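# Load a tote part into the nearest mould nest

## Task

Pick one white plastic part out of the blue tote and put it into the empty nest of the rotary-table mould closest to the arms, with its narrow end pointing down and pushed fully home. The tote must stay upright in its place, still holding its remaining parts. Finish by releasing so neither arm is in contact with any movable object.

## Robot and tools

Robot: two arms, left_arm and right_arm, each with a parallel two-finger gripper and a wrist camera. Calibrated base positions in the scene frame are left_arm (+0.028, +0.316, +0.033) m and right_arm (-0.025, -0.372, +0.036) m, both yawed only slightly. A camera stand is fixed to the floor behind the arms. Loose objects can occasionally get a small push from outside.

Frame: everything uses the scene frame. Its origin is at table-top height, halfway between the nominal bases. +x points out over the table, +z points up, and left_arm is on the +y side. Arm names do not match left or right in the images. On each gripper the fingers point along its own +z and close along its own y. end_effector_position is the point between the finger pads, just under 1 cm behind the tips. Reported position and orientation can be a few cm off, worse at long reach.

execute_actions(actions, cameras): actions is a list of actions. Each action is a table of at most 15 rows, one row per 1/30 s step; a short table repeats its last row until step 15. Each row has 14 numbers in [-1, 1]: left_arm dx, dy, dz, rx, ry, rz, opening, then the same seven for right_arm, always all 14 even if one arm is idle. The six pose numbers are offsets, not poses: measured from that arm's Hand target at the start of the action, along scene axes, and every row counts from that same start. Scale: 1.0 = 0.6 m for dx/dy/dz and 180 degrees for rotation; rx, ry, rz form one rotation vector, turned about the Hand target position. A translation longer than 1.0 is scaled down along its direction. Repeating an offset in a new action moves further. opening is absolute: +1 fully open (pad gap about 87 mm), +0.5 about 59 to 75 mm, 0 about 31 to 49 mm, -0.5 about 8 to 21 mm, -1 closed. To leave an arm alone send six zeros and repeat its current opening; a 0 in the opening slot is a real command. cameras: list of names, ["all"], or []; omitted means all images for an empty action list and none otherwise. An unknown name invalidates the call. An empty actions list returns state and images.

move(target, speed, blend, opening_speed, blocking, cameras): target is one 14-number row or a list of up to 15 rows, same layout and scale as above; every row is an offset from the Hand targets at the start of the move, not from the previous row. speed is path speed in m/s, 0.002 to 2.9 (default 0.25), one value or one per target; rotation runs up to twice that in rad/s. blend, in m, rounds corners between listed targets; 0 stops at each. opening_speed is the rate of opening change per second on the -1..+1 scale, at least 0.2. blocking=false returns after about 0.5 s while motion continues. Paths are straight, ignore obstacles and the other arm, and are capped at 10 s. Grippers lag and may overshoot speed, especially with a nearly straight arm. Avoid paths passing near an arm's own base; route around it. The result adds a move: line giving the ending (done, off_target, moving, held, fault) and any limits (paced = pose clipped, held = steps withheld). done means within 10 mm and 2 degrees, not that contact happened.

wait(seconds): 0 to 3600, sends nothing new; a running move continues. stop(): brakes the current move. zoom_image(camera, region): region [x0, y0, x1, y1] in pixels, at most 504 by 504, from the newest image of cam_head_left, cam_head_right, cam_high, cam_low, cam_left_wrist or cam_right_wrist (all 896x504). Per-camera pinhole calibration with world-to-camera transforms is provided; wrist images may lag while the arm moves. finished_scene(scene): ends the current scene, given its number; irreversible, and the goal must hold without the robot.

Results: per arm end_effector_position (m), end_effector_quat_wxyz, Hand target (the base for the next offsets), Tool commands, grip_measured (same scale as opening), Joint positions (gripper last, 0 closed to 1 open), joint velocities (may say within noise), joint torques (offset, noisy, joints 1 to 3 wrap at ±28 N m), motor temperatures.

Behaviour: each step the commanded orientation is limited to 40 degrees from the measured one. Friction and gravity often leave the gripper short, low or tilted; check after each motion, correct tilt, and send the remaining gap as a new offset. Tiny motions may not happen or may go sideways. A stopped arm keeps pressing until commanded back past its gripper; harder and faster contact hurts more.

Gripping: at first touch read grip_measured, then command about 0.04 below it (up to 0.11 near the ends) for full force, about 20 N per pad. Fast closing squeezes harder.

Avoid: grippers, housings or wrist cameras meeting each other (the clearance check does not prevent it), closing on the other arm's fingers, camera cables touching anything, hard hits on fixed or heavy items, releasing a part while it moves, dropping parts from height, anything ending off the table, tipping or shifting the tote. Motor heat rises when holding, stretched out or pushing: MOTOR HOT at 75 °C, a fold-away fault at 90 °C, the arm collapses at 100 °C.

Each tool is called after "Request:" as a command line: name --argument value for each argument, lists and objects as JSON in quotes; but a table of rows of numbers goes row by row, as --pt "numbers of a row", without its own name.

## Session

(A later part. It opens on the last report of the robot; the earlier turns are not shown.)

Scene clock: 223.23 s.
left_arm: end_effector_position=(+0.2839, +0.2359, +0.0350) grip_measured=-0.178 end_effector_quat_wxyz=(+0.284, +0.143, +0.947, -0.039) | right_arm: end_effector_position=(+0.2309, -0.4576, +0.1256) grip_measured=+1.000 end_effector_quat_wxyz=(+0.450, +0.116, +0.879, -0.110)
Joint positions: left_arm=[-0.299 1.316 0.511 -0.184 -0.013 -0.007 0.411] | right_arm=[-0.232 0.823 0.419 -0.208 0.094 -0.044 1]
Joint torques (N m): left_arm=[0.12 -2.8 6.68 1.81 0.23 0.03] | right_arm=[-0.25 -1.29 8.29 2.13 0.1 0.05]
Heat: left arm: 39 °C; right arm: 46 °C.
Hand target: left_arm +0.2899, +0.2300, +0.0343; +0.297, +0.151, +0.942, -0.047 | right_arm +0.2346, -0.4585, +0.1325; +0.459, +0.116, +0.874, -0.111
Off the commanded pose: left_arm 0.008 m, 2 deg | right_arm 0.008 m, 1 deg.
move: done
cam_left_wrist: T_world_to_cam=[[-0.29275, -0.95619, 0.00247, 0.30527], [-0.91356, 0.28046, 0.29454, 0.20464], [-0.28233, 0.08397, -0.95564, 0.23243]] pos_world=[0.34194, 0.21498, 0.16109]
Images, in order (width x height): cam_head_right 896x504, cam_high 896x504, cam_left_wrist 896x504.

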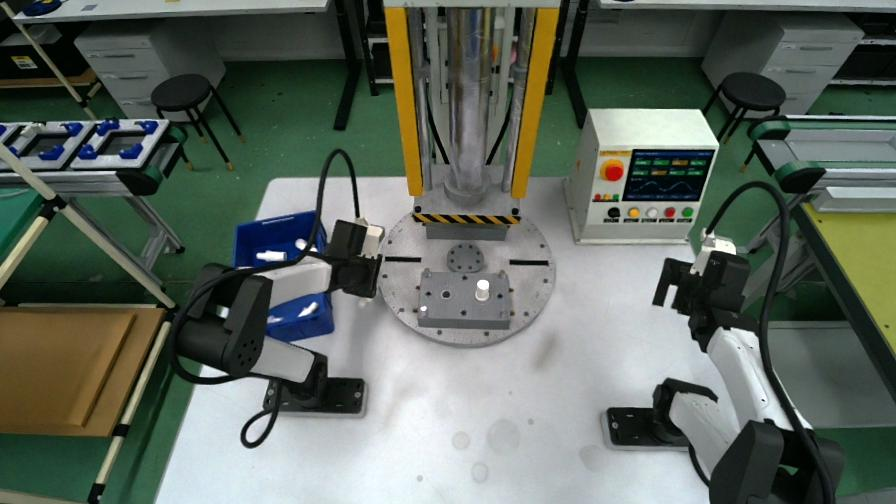

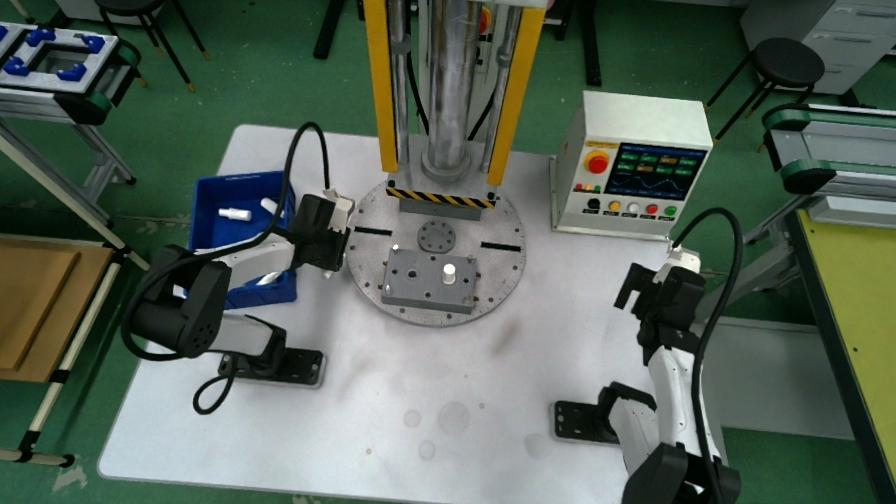

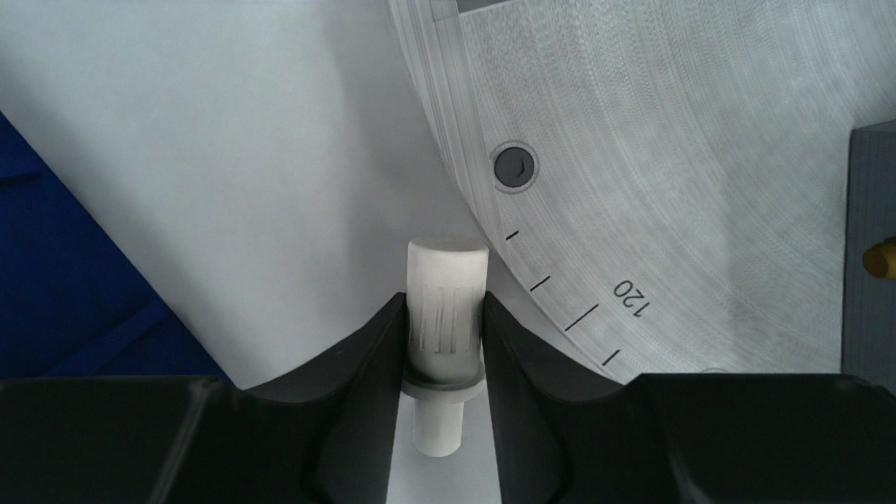

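Request:
move --pt "-0.05 0.025 0 0 0 0 -0.55 0 0 0 0 0 0 1" --pt "-0.05 0.025 -0.025 0 0 0 -0.55 0 0 0 0 0 0 1" --speed '[0.2,0.06]'

Request:
move --target '[0,0,-0.008,0,0,0,-0.55,0,0,0,0,0,0,1]' --speed 0.03 --cameras '["cam_left_wrist","cam_high"]'

Scene clock: 232.37 s.
left_arm: end_effector_position=(+0.2581, +0.2449, +0.0218) grip_measured=-0.178 end_effector_quat_wxyz=(+0.293, +0.148, +0.943, -0.044) | right_arm: end_effector_position=(+0.2309, -0.4576, +0.1256) grip_measured=+1.000 end_effector_quat_wxyz=(+0.450, +0.116, +0.879, -0.110)
Joint positions: left_arm=[-0.287 1.206 0.369 -0.132 0.003 0.011 0.411] | right_arm=[-0.232 0.823 0.419 -0.208 0.094 -0.044 1]
Joint torques (N m): left_arm=[1.4 -1.99 6.31 1.65 0.23 0.11] | right_arm=[-0.24 -1.44 8.2 2.13 0.09 0.01]
Heat: left arm: 40 °C; right arm: 46 °C.
Hand target: left_arm +0.2598, +0.2450, +0.0193; +0.297, +0.150, +0.942, -0.047 | right_arm +0.2346, -0.4585, +0.1325; +0.459, +0.116, +0.874, -0.111
Off the commanded pose: left_arm 0.003 m, 1 deg | right_arm 0.008 m, 1 deg.
move: done

Scene clock: 233.23 s.
left_arm: end_effector_position=(+0.2587, +0.2447, +0.0178) grip_measured=-0.178 end_effector_quat_wxyz=(+0.295, +0.148, +0.943, -0.044) | right_arm: end_effector_position=(+0.2309, -0.4576, +0.1256) grip_measured=+1.000 end_effector_quat_wxyz=(+0.450, +0.116, +0.879, -0.110)
Joint positions: left_arm=[-0.287 1.221 0.357 -0.101 0.003 0.011 0.411] | right_arm=[-0.232 0.823 0.419 -0.208 0.094 -0.044 1]
Joint torques (N m): left_arm=[1.39 -1.8 6.17 1.65 0.23 0.11] | right_arm=[-0.29 -1.22 8.14 2.17 0.07 0.02]
Heat: left arm: 40 °C; right arm: 46 °C.
Hand target: left_arm +0.2599, +0.2450, +0.0145; +0.297, +0.150, +0.942, -0.047 | right_arm +0.2346, -0.4585, +0.1325; +0.459, +0.116, +0.874, -0.111
Off the commanded pose: left_arm 0.004 m, 0 deg | right_arm 0.008 m, 1 deg.
move: done
cam_left_wrist: T_world_to_cam=[[-0.30463, -0.95245, 0.00634, 0.30839], [-0.91614, 0.29482, 0.27162, 0.18174], [-0.26057, 0.07693, -0.96238, 0.20428]] pos_world=[0.31367, 0.22443, 0.14528]
Images, in order (width x height): cam_high 896x504, cam_left_wrist 896x504.

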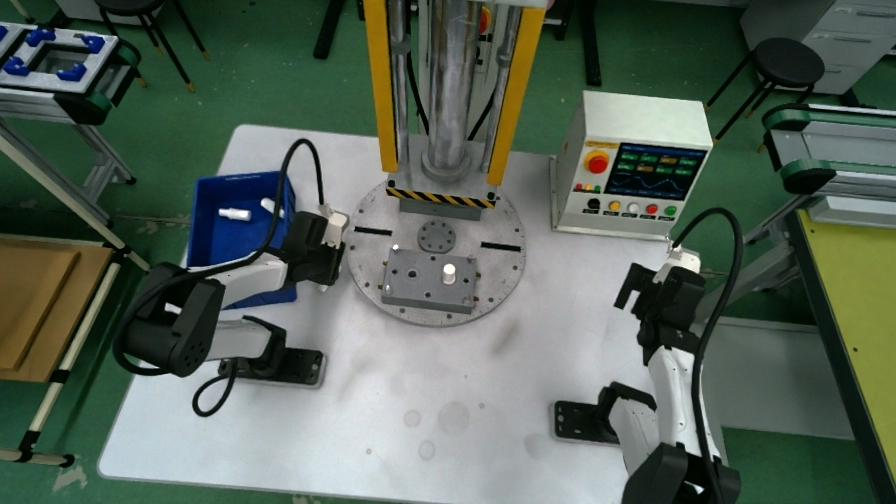

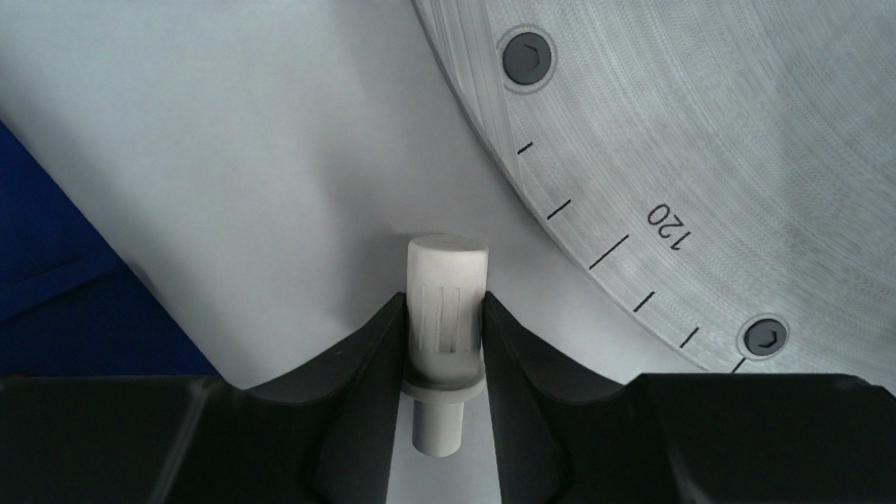

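Request:
move --target '[0,0,-0.006,0,0,0,-0.55,0,0,0,0,0,0,1]' --speed 0.03

Request:
zoom_image --camera "cam_high" --region '[270, 220, 380, 320]'

Scene clock: 238.87 s.
left_arm: end_effector_position=(+0.2612, +0.2440, +0.0164) grip_measured=-0.178 end_effector_quat_wxyz=(+0.298, +0.148, +0.942, -0.045) | right_arm: end_effector_position=(+0.2309, -0.4576, +0.1256) grip_measured=+1.000 end_effector_quat_wxyz=(+0.450, +0.116, +0.879, -0.110)
Joint positions: left_arm=[-0.287 1.235 0.354 -0.077 0.003 0.012 0.411] | right_arm=[-0.232 0.823 0.419 -0.208 0.094 -0.044 1]
Joint torques (N m): left_arm=[1.42 -1.78 5.48 1.63 0.23 0.11] | right_arm=[-0.34 -1.28 8.1 2.15 0.09 0.01]
Heat: left arm: 39 °C; right arm: 46 °C.
Hand target: left_arm +0.2597, +0.2451, +0.0108; +0.296, +0.151, +0.942, -0.047 | right_arm +0.2346, -0.4585, +0.1325; +0.459, +0.116, +0.874, -0.111
Off the commanded pose: left_arm 0.006 m, 0 deg | right_arm 0.008 m, 1 deg.
move: done

Scaled by 4.582 from the camera's image (finer frame: 1280x720).
This view is cut from an older image: the scene may have changed since it was taken.

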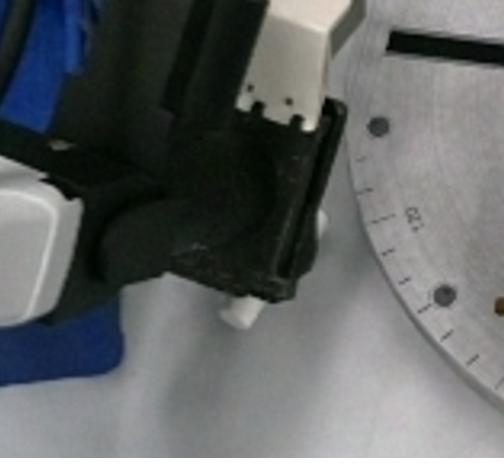

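Request:
move --pt "0.002 -0.001 0.006 0 0 0 0.3 0 0 0 0 0 0 1" --pt "0.002 -0.001 0.21 0 0 0 0.3 0 0 0 0 0 0 1" --pt "0.0135 -0.0055 0.21 0.0815 0.248 0 0.3 0 0 0 0 0 0 1" --pt "0.0135 -0.0055 0.09 0.0815 0.248 0 0.3 0 0 0 0 0 0 1" --speed '[0.05,0.15,0.3,0.2]' --opening_speed 1.0 --cameras '["cam_left_wrist","cam_high","cam_head_left"]'

Request:
zoom_image --camera "cam_head_left" --region '[260, 200, 440, 360]'

Scene clock: 267.87 s.
left_arm: end_effector_position=(+0.2691, +0.2415, +0.0731) grip_measured=+0.300 end_effector_quat_wxyz=(-0.096, +0.154, +0.983, +0.012) | right_arm: end_effector_position=(+0.2309, -0.4576, +0.1256) grip_measured=+1.000 end_effector_quat_wxyz=(+0.450, +0.116, +0.879, -0.110)
Joint positions: left_arm=[-0.287 1.897 1.308 -1.175 0.003 0.012 0.65] | right_arm=[-0.232 0.823 0.419 -0.208 0.094 -0.044 1]
Joint torques (N m): left_arm=[0.28 -6.08 5.48 0.11 0.04 0.02] | right_arm=[-0.39 -1.26 8.17 2.12 0.08 0.03]
Heat: left arm: 40 °C; right arm: 47 °C.
Hand target: left_arm +0.2678, +0.2418, +0.0648; -0.104, +0.157, +0.982, +0.017 | right_arm +0.2346, -0.4585, +0.1325; +0.459, +0.116, +0.874, -0.111
Off the commanded pose: left_arm 0.008 m, 1 deg | right_arm 0.008 m, 1 deg.
move: done
cam_left_wrist: T_world_to_cam=[[-0.29771, -0.95458, 0.0118, 0.30646], [-0.45232, 0.15193, 0.87882, 0.04256], [-0.8407, 0.2563, -0.47701, 0.33774]] pos_world=[0.39442, 0.19952, 0.12009]
Images, in order (width x height): cam_head_left 896x504, cam_high 896x504, cam_left_wrist 896x504.

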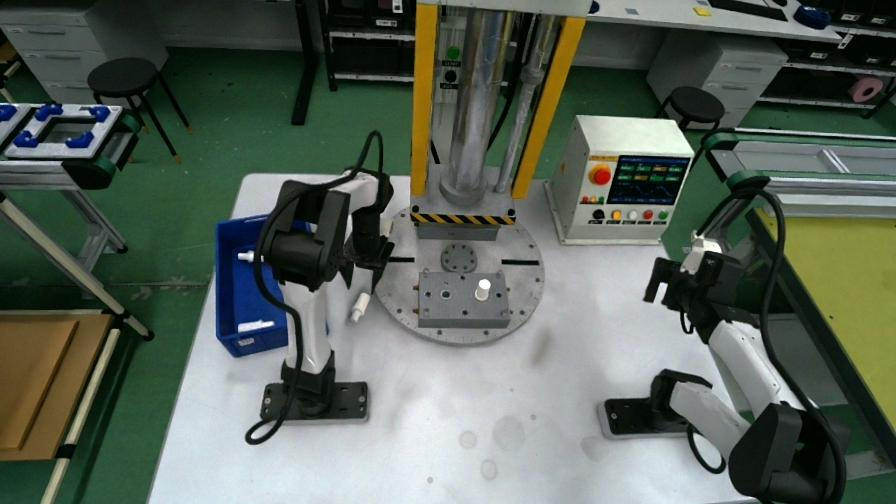

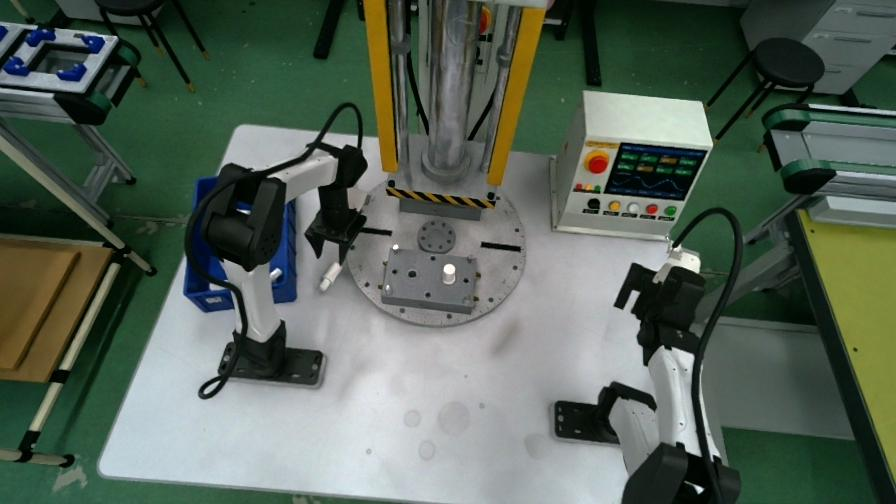

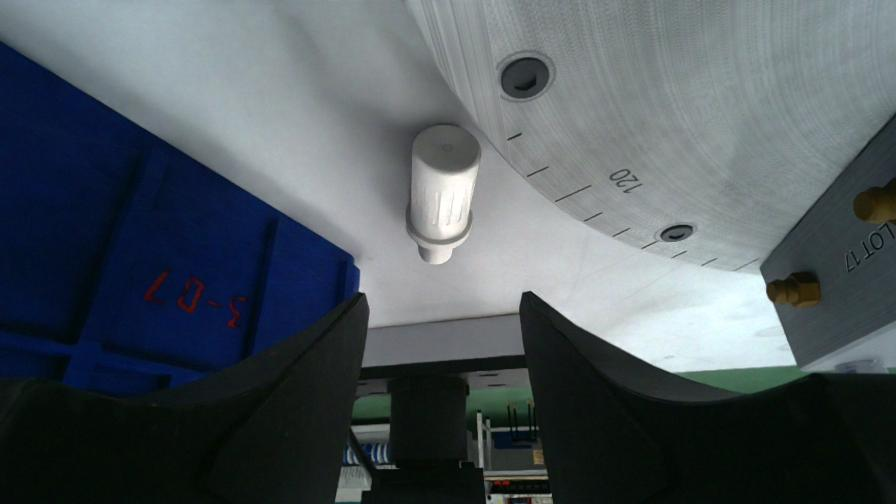

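Scaled by 2.800 from the camera's image (finer frame: 1280x720).

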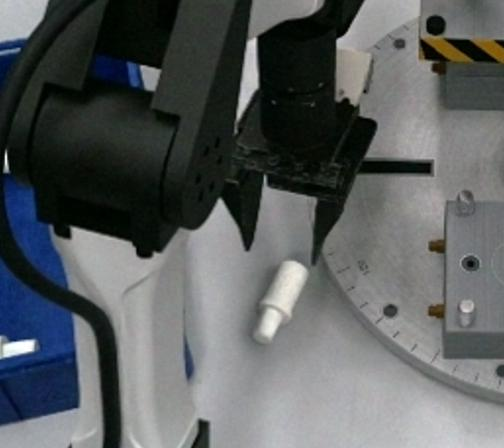

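Request:
move --target '[0.003,-0.001,-0.078,0,0,0,0.3,0,0,0,0,0,0,1]' --speed 0.1 --cameras '["cam_left_wrist","cam_head_right"]'

Request:
zoom_image --camera "cam_head_right" --region '[290, 200, 450, 340]'

Scene clock: 292.97 s.
left_arm: end_effector_position=(+0.2662, +0.2428, +0.0288) grip_measured=+0.300 end_effector_quat_wxyz=(-0.108, +0.154, +0.982, +0.015) | right_arm: end_effector_position=(+0.2309, -0.4576, +0.1256) grip_measured=+1.000 end_effector_quat_wxyz=(+0.450, +0.116, +0.879, -0.110)
Joint positions: left_arm=[-0.287 1.981 1.224 -1.032 0.001 0.012 0.65] | right_arm=[-0.232 0.823 0.419 -0.208 0.094 -0.044 1]
Joint torques (N m): left_arm=[0.21 -6.2 5.15 0.33 0.06 0.01] | right_arm=[-0.27 -1.39 8.12 2.14 0.07 0.01]
Heat: left arm: 40 °C; right arm: 47 °C.
Hand target: left_arm +0.2697, +0.2411, +0.0181; -0.103, +0.157, +0.982, +0.017 | right_arm +0.2346, -0.4585, +0.1325; +0.459, +0.116, +0.874, -0.111
Off the commanded pose: left_arm 0.011 m, 1 deg | right_arm 0.008 m, 1 deg.
move: off_target (left_arm)
cam_left_wrist: T_world_to_cam=[[-0.29822, -0.95445, 0.01003, 0.30747], [-0.4308, 0.14396, 0.89089, 0.07577], [-0.85175, 0.26136, -0.45411, 0.31488]] pos_world=[0.39254, 0.20025, 0.0724]
Images, in order (width x height): cam_head_right 896x504, cam_left_wrist 896x504.

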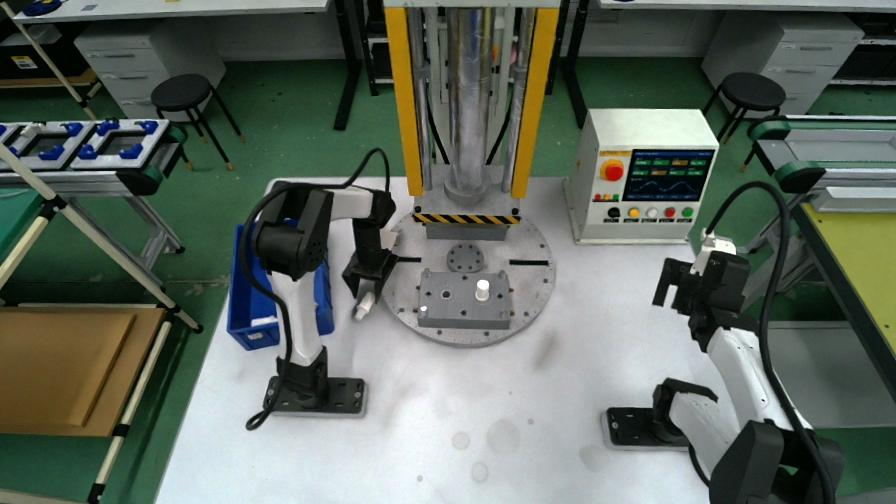

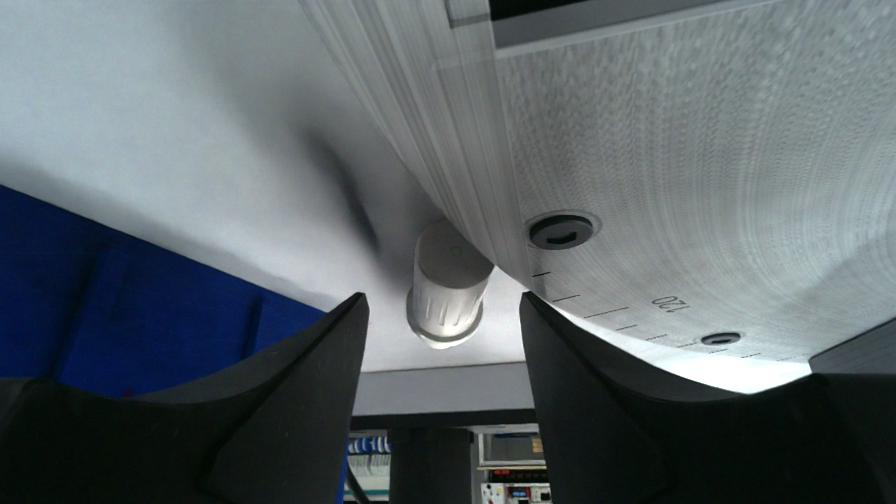

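Scaled by 3.150 from the camera's image (finer frame: 1280x720).

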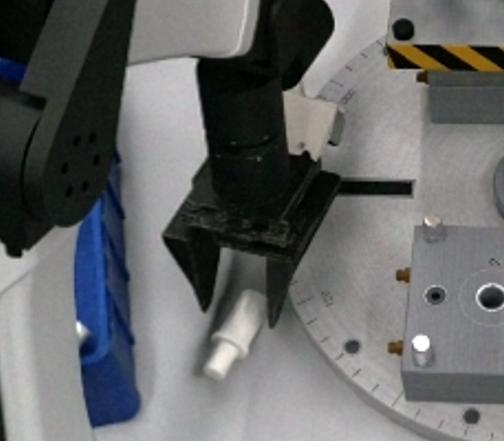

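Request:
move --target '[0.004,-0.0015,-0.02,0,0,0,0.3,0,0,0,0,0,0,1]' --speed 0.05 --cameras '["cam_left_wrist"]'

Scene clock: 305.37 s.
left_arm: end_effector_position=(+0.2631, +0.2475, +0.0246) grip_measured=+0.300 end_effector_quat_wxyz=(-0.119, +0.159, +0.980, +0.025) | right_arm: end_effector_position=(+0.2309, -0.4576, +0.1256) grip_measured=+1.000 end_effector_quat_wxyz=(+0.450, +0.116, +0.879, -0.110)
Joint positions: left_arm=[-0.287 1.999 1.219 -1.034 -0.017 0.02 0.65] | right_arm=[-0.232 0.823 0.419 -0.208 0.094 -0.044 1]
Joint torques (N m): left_arm=[0.28 -5.37 4.85 0.67 0.24 -0.07] | right_arm=[-0.36 -1.31 8.17 2.15 0.06 0]
Heat: left arm: 40 °C; right arm: 47 °C.
Hand target: left_arm +0.2721, +0.2403, +0.0061; -0.103, +0.157, +0.982, +0.017 | right_arm +0.2346, -0.4585, +0.1325; +0.459, +0.116, +0.874, -0.111
Off the commanded pose: left_arm 0.022 m, 2 deg | right_arm 0.008 m, 1 deg.
move: off_target (left_arm)
cam_left_wrist: T_world_to_cam=[[-0.30995, -0.95074, -0.00559, 0.31356], [-0.41196, 0.129, 0.90202, 0.07605], [-0.85687, 0.28188, -0.43165, 0.30479]] pos_world=[0.38968, 0.20239, 0.06472]

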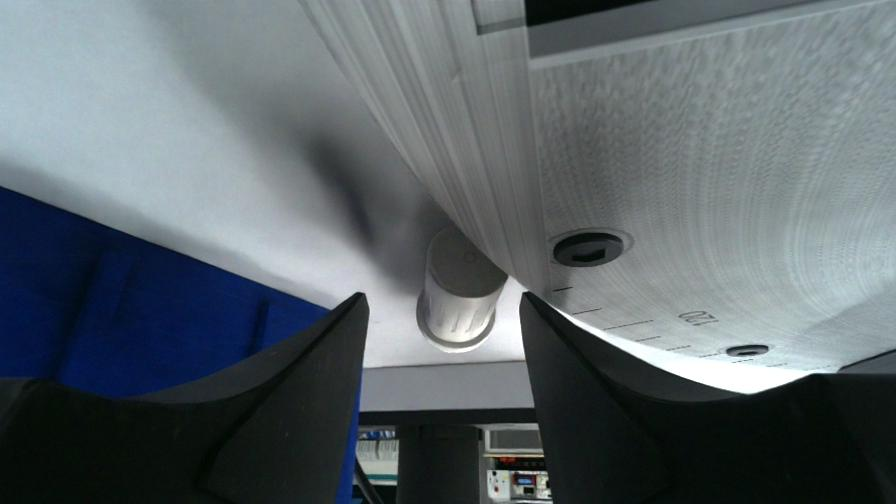

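Request:
move --pt "-0.012 -0.0013 0.05 0 0 0 0.3 0 0 0 0 0 0 1" --pt "-0.012 -0.0013 0.05 0 0 0 0.0 0 0 0 0 0 0 1" --pt "-0.012 -0.0013 0.002 0 0 0 0.0 0 0 0 0 0 0 1" --speed 0.06 --cameras '["cam_left_wrist"]'

Scene clock: 319.90 s.
left_arm: end_effector_position=(+0.2593, +0.2464, +0.0195) grip_measured=+0.000 end_effector_quat_wxyz=(-0.117, +0.157, +0.980, +0.024) | right_arm: end_effector_position=(+0.2309, -0.4576, +0.1256) grip_measured=+1.000 end_effector_quat_wxyz=(+0.450, +0.116, +0.879, -0.110)
Joint positions: left_arm=[-0.292 1.994 1.191 -1.007 -0.013 0.012 0.5] | right_arm=[-0.232 0.823 0.419 -0.208 0.094 -0.044 1]
Joint torques (N m): left_arm=[-0.06 -6.52 4.67 0.48 0.23 -0.07] | right_arm=[-0.32 -1.32 8.17 2.11 0.07 0.02]
Heat: left arm: 39 °C; right arm: 47 °C.
Hand target: left_arm +0.2648, +0.2395, +0.0072; -0.104, +0.157, +0.982, +0.017 | right_arm +0.2346, -0.4585, +0.1325; +0.459, +0.116, +0.874, -0.111
Off the commanded pose: left_arm 0.015 m, 2 deg | right_arm 0.008 m, 1 deg.
move: off_target (left_arm); target 2's new opening was sent with left_arm's hand 0.014 m and 3 deg from that target
cam_left_wrist: T_world_to_cam=[[-0.30616, -0.95197, -0.00431, 0.3107], [-0.41583, 0.12966, 0.90015, 0.08004], [-0.85636, 0.27738, -0.43556, 0.30079]] pos_world=[0.38599, 0.20196, 0.0603]

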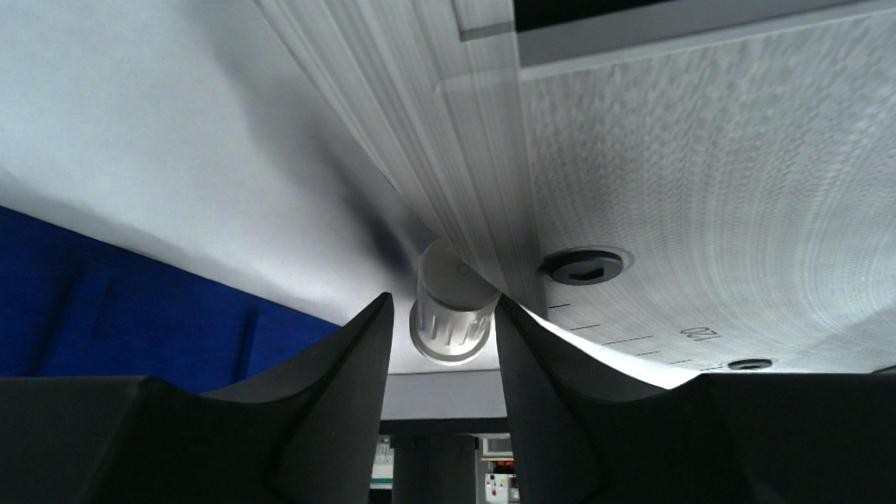

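Request:
move --target '[-0.003,0.006,0.006,0,0,0,-0.55,0,0,0,0,0,0,1]' --speed 0.06 --opening_speed 0.6 --cameras '["cam_left_wrist"]'

Scene clock: 328.57 s.
left_arm: end_effector_position=(+0.2586, +0.2466, +0.0173) grip_measured=-0.173 end_effector_quat_wxyz=(-0.116, +0.157, +0.980, +0.024) | right_arm: end_effector_position=(+0.2309, -0.4576, +0.1256) grip_measured=+1.000 end_effector_quat_wxyz=(+0.450, +0.116, +0.879, -0.110)
Joint positions: left_arm=[-0.292 1.994 1.181 -0.995 -0.013 0.012 0.413] | right_arm=[-0.232 0.823 0.419 -0.208 0.094 -0.044 1]
Joint torques (N m): left_arm=[0.59 -7.58 4.78 0.31 0.21 0.01] | right_arm=[-0.4 -1.32 8.21 2.16 0.11 0.03]
Heat: left arm: 39 °C; right arm: 47 °C.
Hand target: left_arm +0.2631, +0.2431, +0.0109; -0.103, +0.157, +0.982, +0.017 | right_arm +0.2346, -0.4585, +0.1325; +0.459, +0.116, +0.874, -0.111
Off the commanded pose: left_arm 0.009 m, 2 deg | right_arm 0.008 m, 1 deg.
move: done
cam_left_wrist: T_world_to_cam=[[-0.30613, -0.95198, -0.00434, 0.31062], [-0.41782, 0.13026, 0.89915, 0.08211], [-0.8554, 0.27707, -0.43763, 0.29904]] pos_world=[0.3852, 0.20216, 0.05839]

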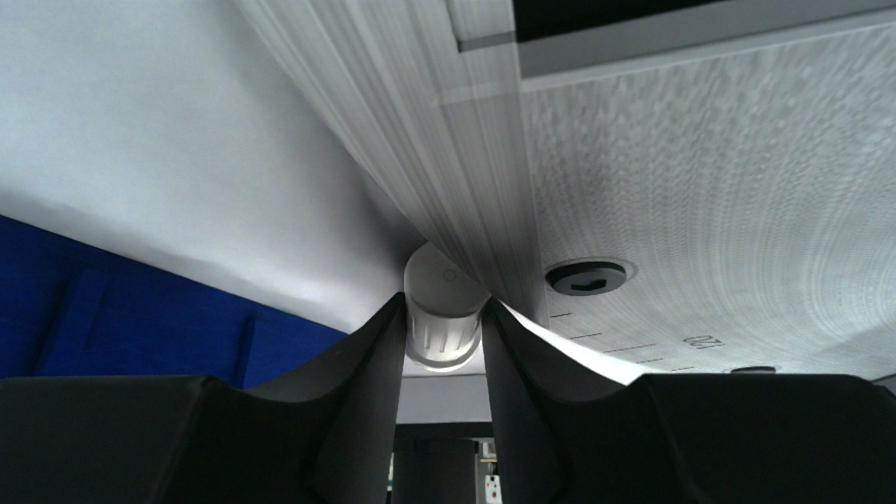

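Request:
move --target '[-0.015,0.01,0.22,0,0,0,-0.55,0,0,0,0,0,0,1]' --speed 0.12 --cameras '["cam_left_wrist","cam_high","cam_head_right"]'

Request:
zoom_image --camera "cam_head_right" --region '[290, 160, 450, 300]'

Scene clock: 334.53 s.
left_arm: end_effector_position=(+0.2502, +0.2492, +0.1316) grip_measured=-0.173 end_effector_quat_wxyz=(-0.121, +0.157, +0.980, +0.025) | right_arm: end_effector_position=(+0.2309, -0.4576, +0.1256) grip_measured=+1.000 end_effector_quat_wxyz=(+0.450, +0.116, +0.879, -0.110)
Joint positions: left_arm=[-0.292 1.819 1.424 -1.424 -0.013 0.012 0.413] | right_arm=[-0.232 0.823 0.419 -0.208 0.094 -0.044 1]
Joint torques (N m): left_arm=[1.39 -9.29 9.07 -0.29 0.18 0.11] | right_arm=[-0.32 -1.22 8.35 2.13 0.1 0.01]
Heat: left arm: 39 °C; right arm: 47 °C.
Hand target: left_arm +0.2541, +0.2491, +0.1428; -0.103, +0.157, +0.982, +0.017 | right_arm +0.2346, -0.4585, +0.1325; +0.459, +0.116, +0.874, -0.111
Off the commanded pose: left_arm 0.012 m, 2 deg | right_arm 0.008 m, 1 deg.
move: off_target (left_arm)
cam_left_wrist: T_world_to_cam=[[-0.30612, -0.95198, -0.00425, 0.31103], [-0.40928, 0.12758, 0.90344, -0.02653], [-0.85952, 0.2783, -0.42868, 0.34067]] pos_world=[0.37717, 0.20467, 0.17133]
Images, in order (width x height): cam_head_right 896x504, cam_high 896x504, cam_left_wrist 896x504.

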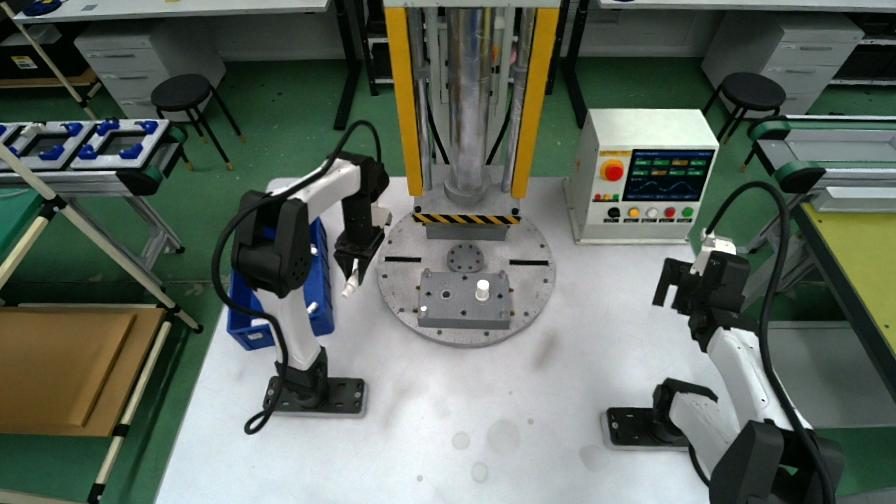

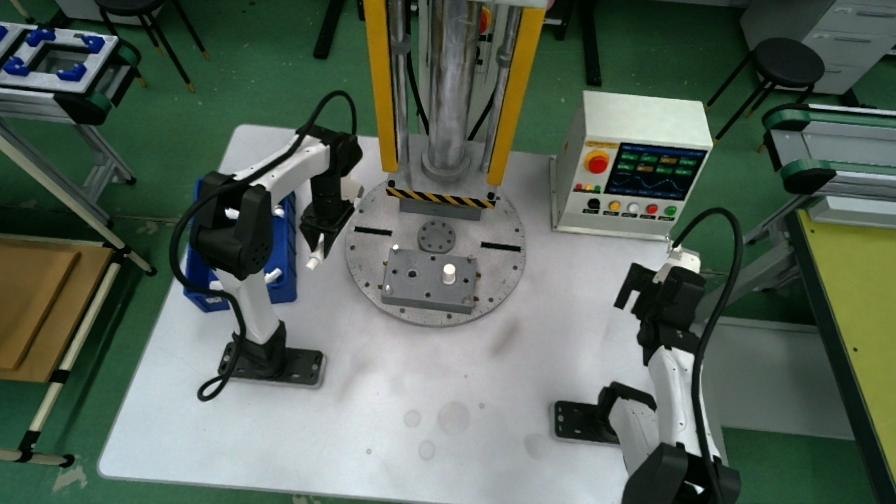

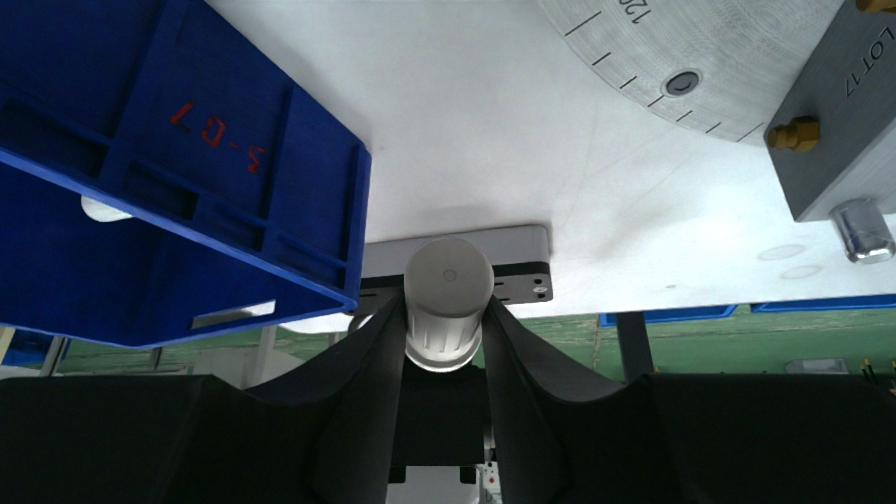

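Scaled by 3.150 from the camera's image (finer frame: 1280x720).

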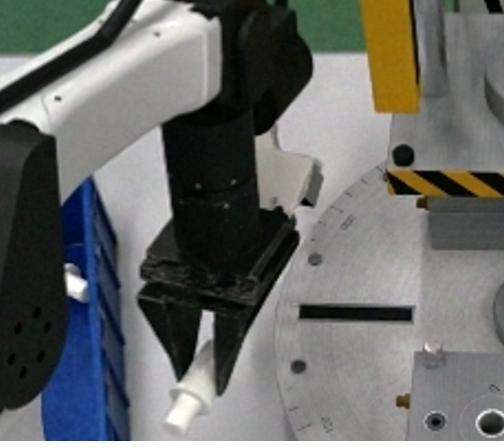

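Request:
move --pt "0 0 0.11 0 0 0 -0.55 0 0 0 0 0 0 1" --pt "0.005 -0.353 0.11 -0.271 -0.44 -0.115 -0.55 0 0 0 0 0 0 1" --speed 0.3 --blend '[0.03,0]' --cameras '["cam_left_wrist","cam_high","cam_head_right","cam_head_left","cam_low"]'

Request:
zoom_image --camera "cam_head_right" --region '[370, 180, 570, 350]'

Request:
zoom_image --camera "cam_head_left" --region '[370, 180, 570, 350]'

Scene clock: 368.50 s.
left_arm: end_effector_position=(+0.2559, +0.0383, +0.2092) grip_measured=-0.173 end_effector_quat_wxyz=(+0.588, +0.292, +0.711, -0.251) | right_arm: end_effector_position=(+0.2309, -0.4576, +0.1256) grip_measured=+1.000 end_effector_quat_wxyz=(+0.450, +0.116, +0.879, -0.110)
Joint positions: left_arm=[-0.943 1.023 0.479 0.358 -0.16 -0.043 0.413] | right_arm=[-0.232 0.823 0.419 -0.208 0.094 -0.044 1]
Joint torques (N m): left_arm=[0.03 -1.76 7.68 2.26 -0.09 0.11] | right_arm=[-0.35 -1.29 8.28 2.14 0.09 -0.01]
Heat: left arm: 41 °C; right arm: 48 °C.
Hand target: left_arm +0.2570, +0.0373, +0.2089; +0.596, +0.292, +0.706, -0.247 | right_arm +0.2346, -0.4585, +0.1325; +0.459, +0.116, +0.874, -0.111
Off the commanded pose: left_arm 0.002 m, 1 deg | right_arm 0.008 m, 1 deg.
move: done
cam_left_wrist: T_world_to_cam=[[-0.71527, -0.69854, 0.02061, 0.20208], [-0.61814, 0.61864, -0.48496, 0.25766], [0.32601, -0.35962, -0.87429, 0.25179]] pos_world=[0.22172, 0.07231, 0.34093]
Images, in order (width x height): cam_head_left 896x504, cam_head_right 896x504, cam_high 896x504, cam_low 896x504, cam_left_wrist 896x504.

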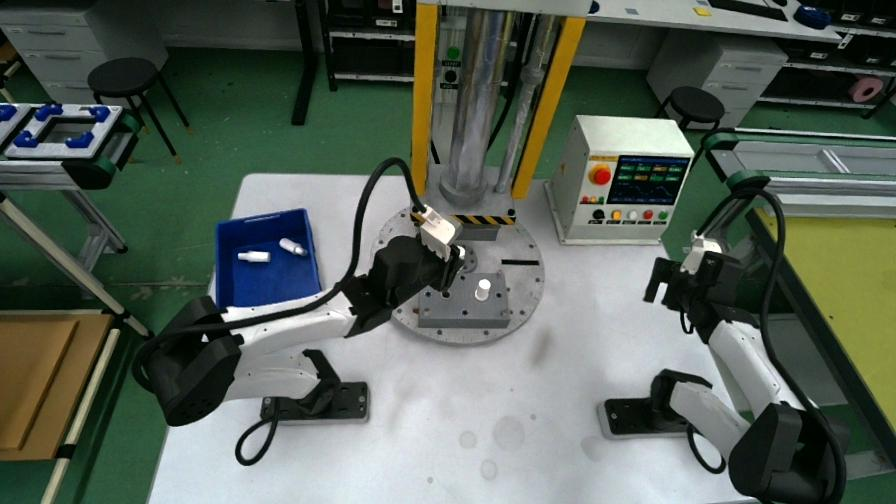

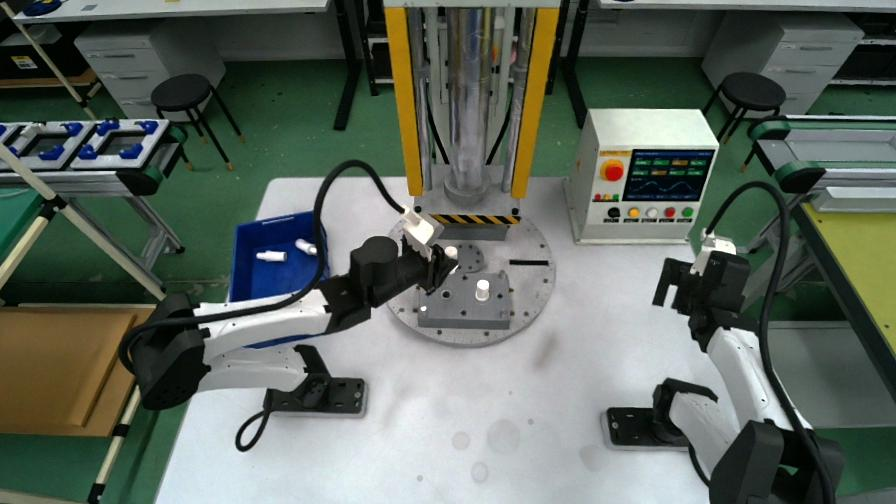

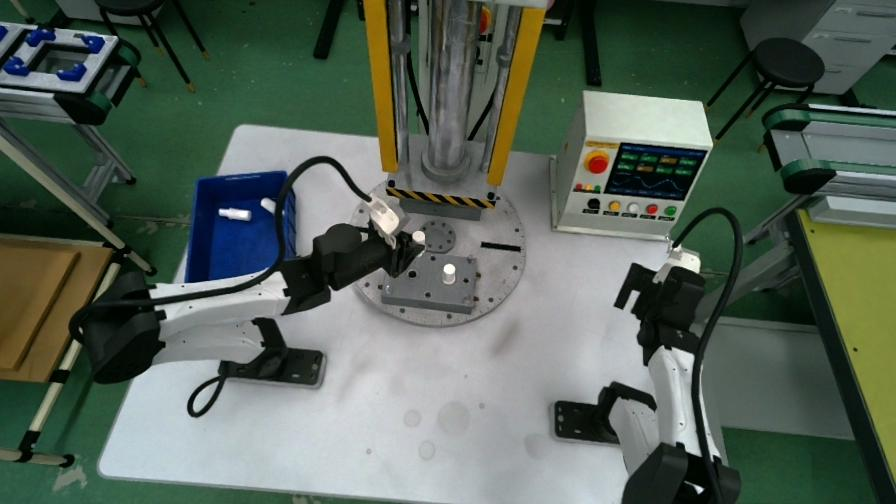

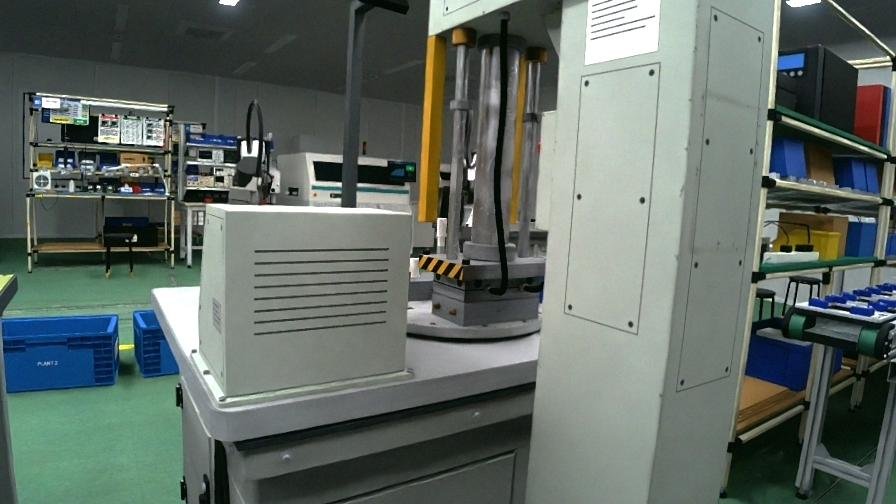

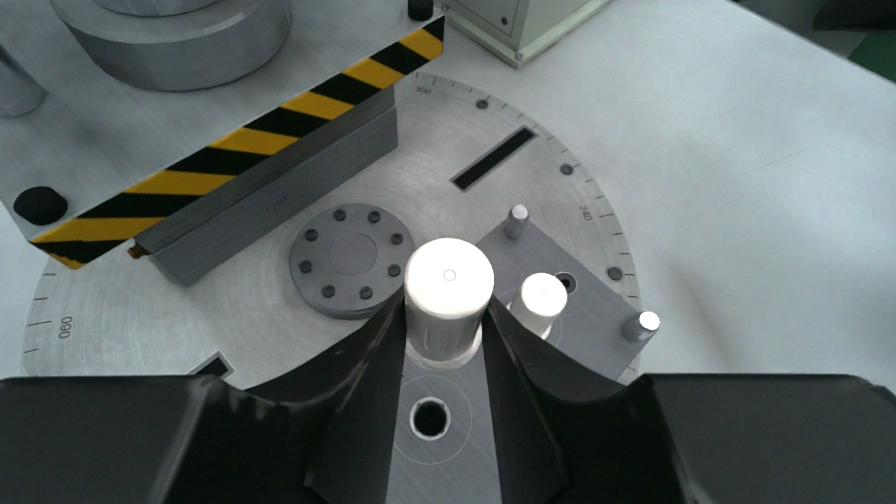

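Scaled by 2.520 from the camera's image (finer frame: 1280x720).

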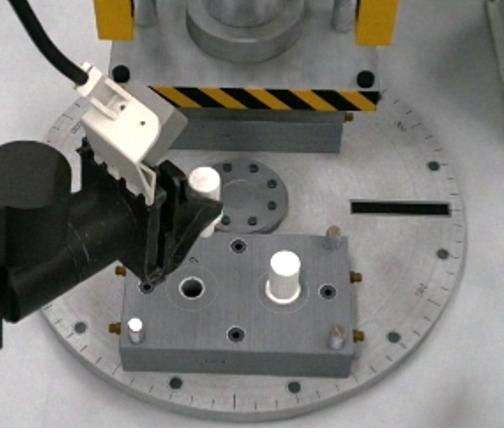

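Scaled by 2.520 from the camera's image (finer frame: 1280x720).

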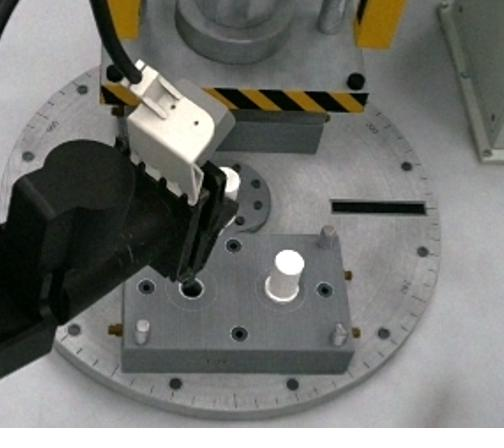

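Request:
zoom_image --camera "cam_left_wrist" --region '[360, 220, 620, 460]'

Request:
zoom_image --camera "cam_low" --region '[400, 190, 500, 310]'

Request:
zoom_image --camera "cam_high" --region '[370, 210, 490, 310]'

Scaled by 1.938 from the camera's image (finer frame: 1280x720).

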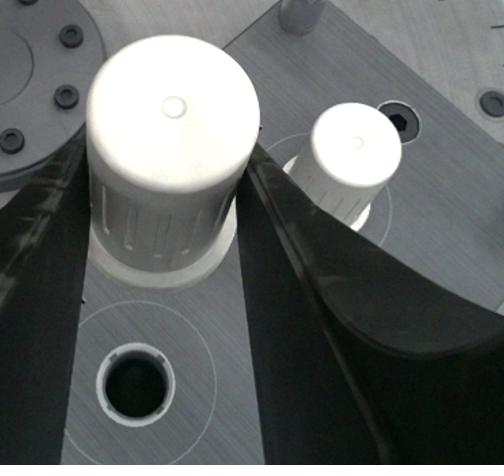

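Scaled by 4.200 from the camera's image (finer frame: 1280x720).

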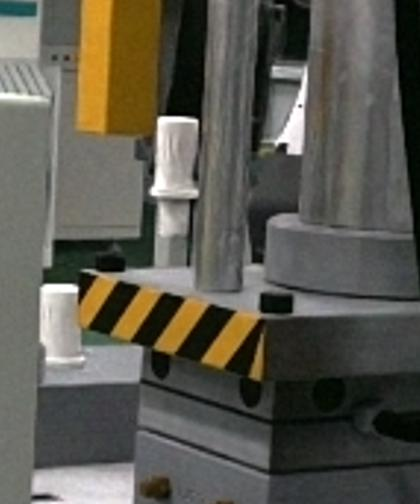

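Scaled by 4.200 from the camera's image (finer frame: 1280x720).

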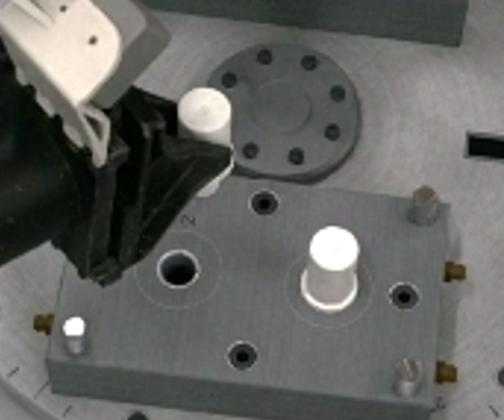

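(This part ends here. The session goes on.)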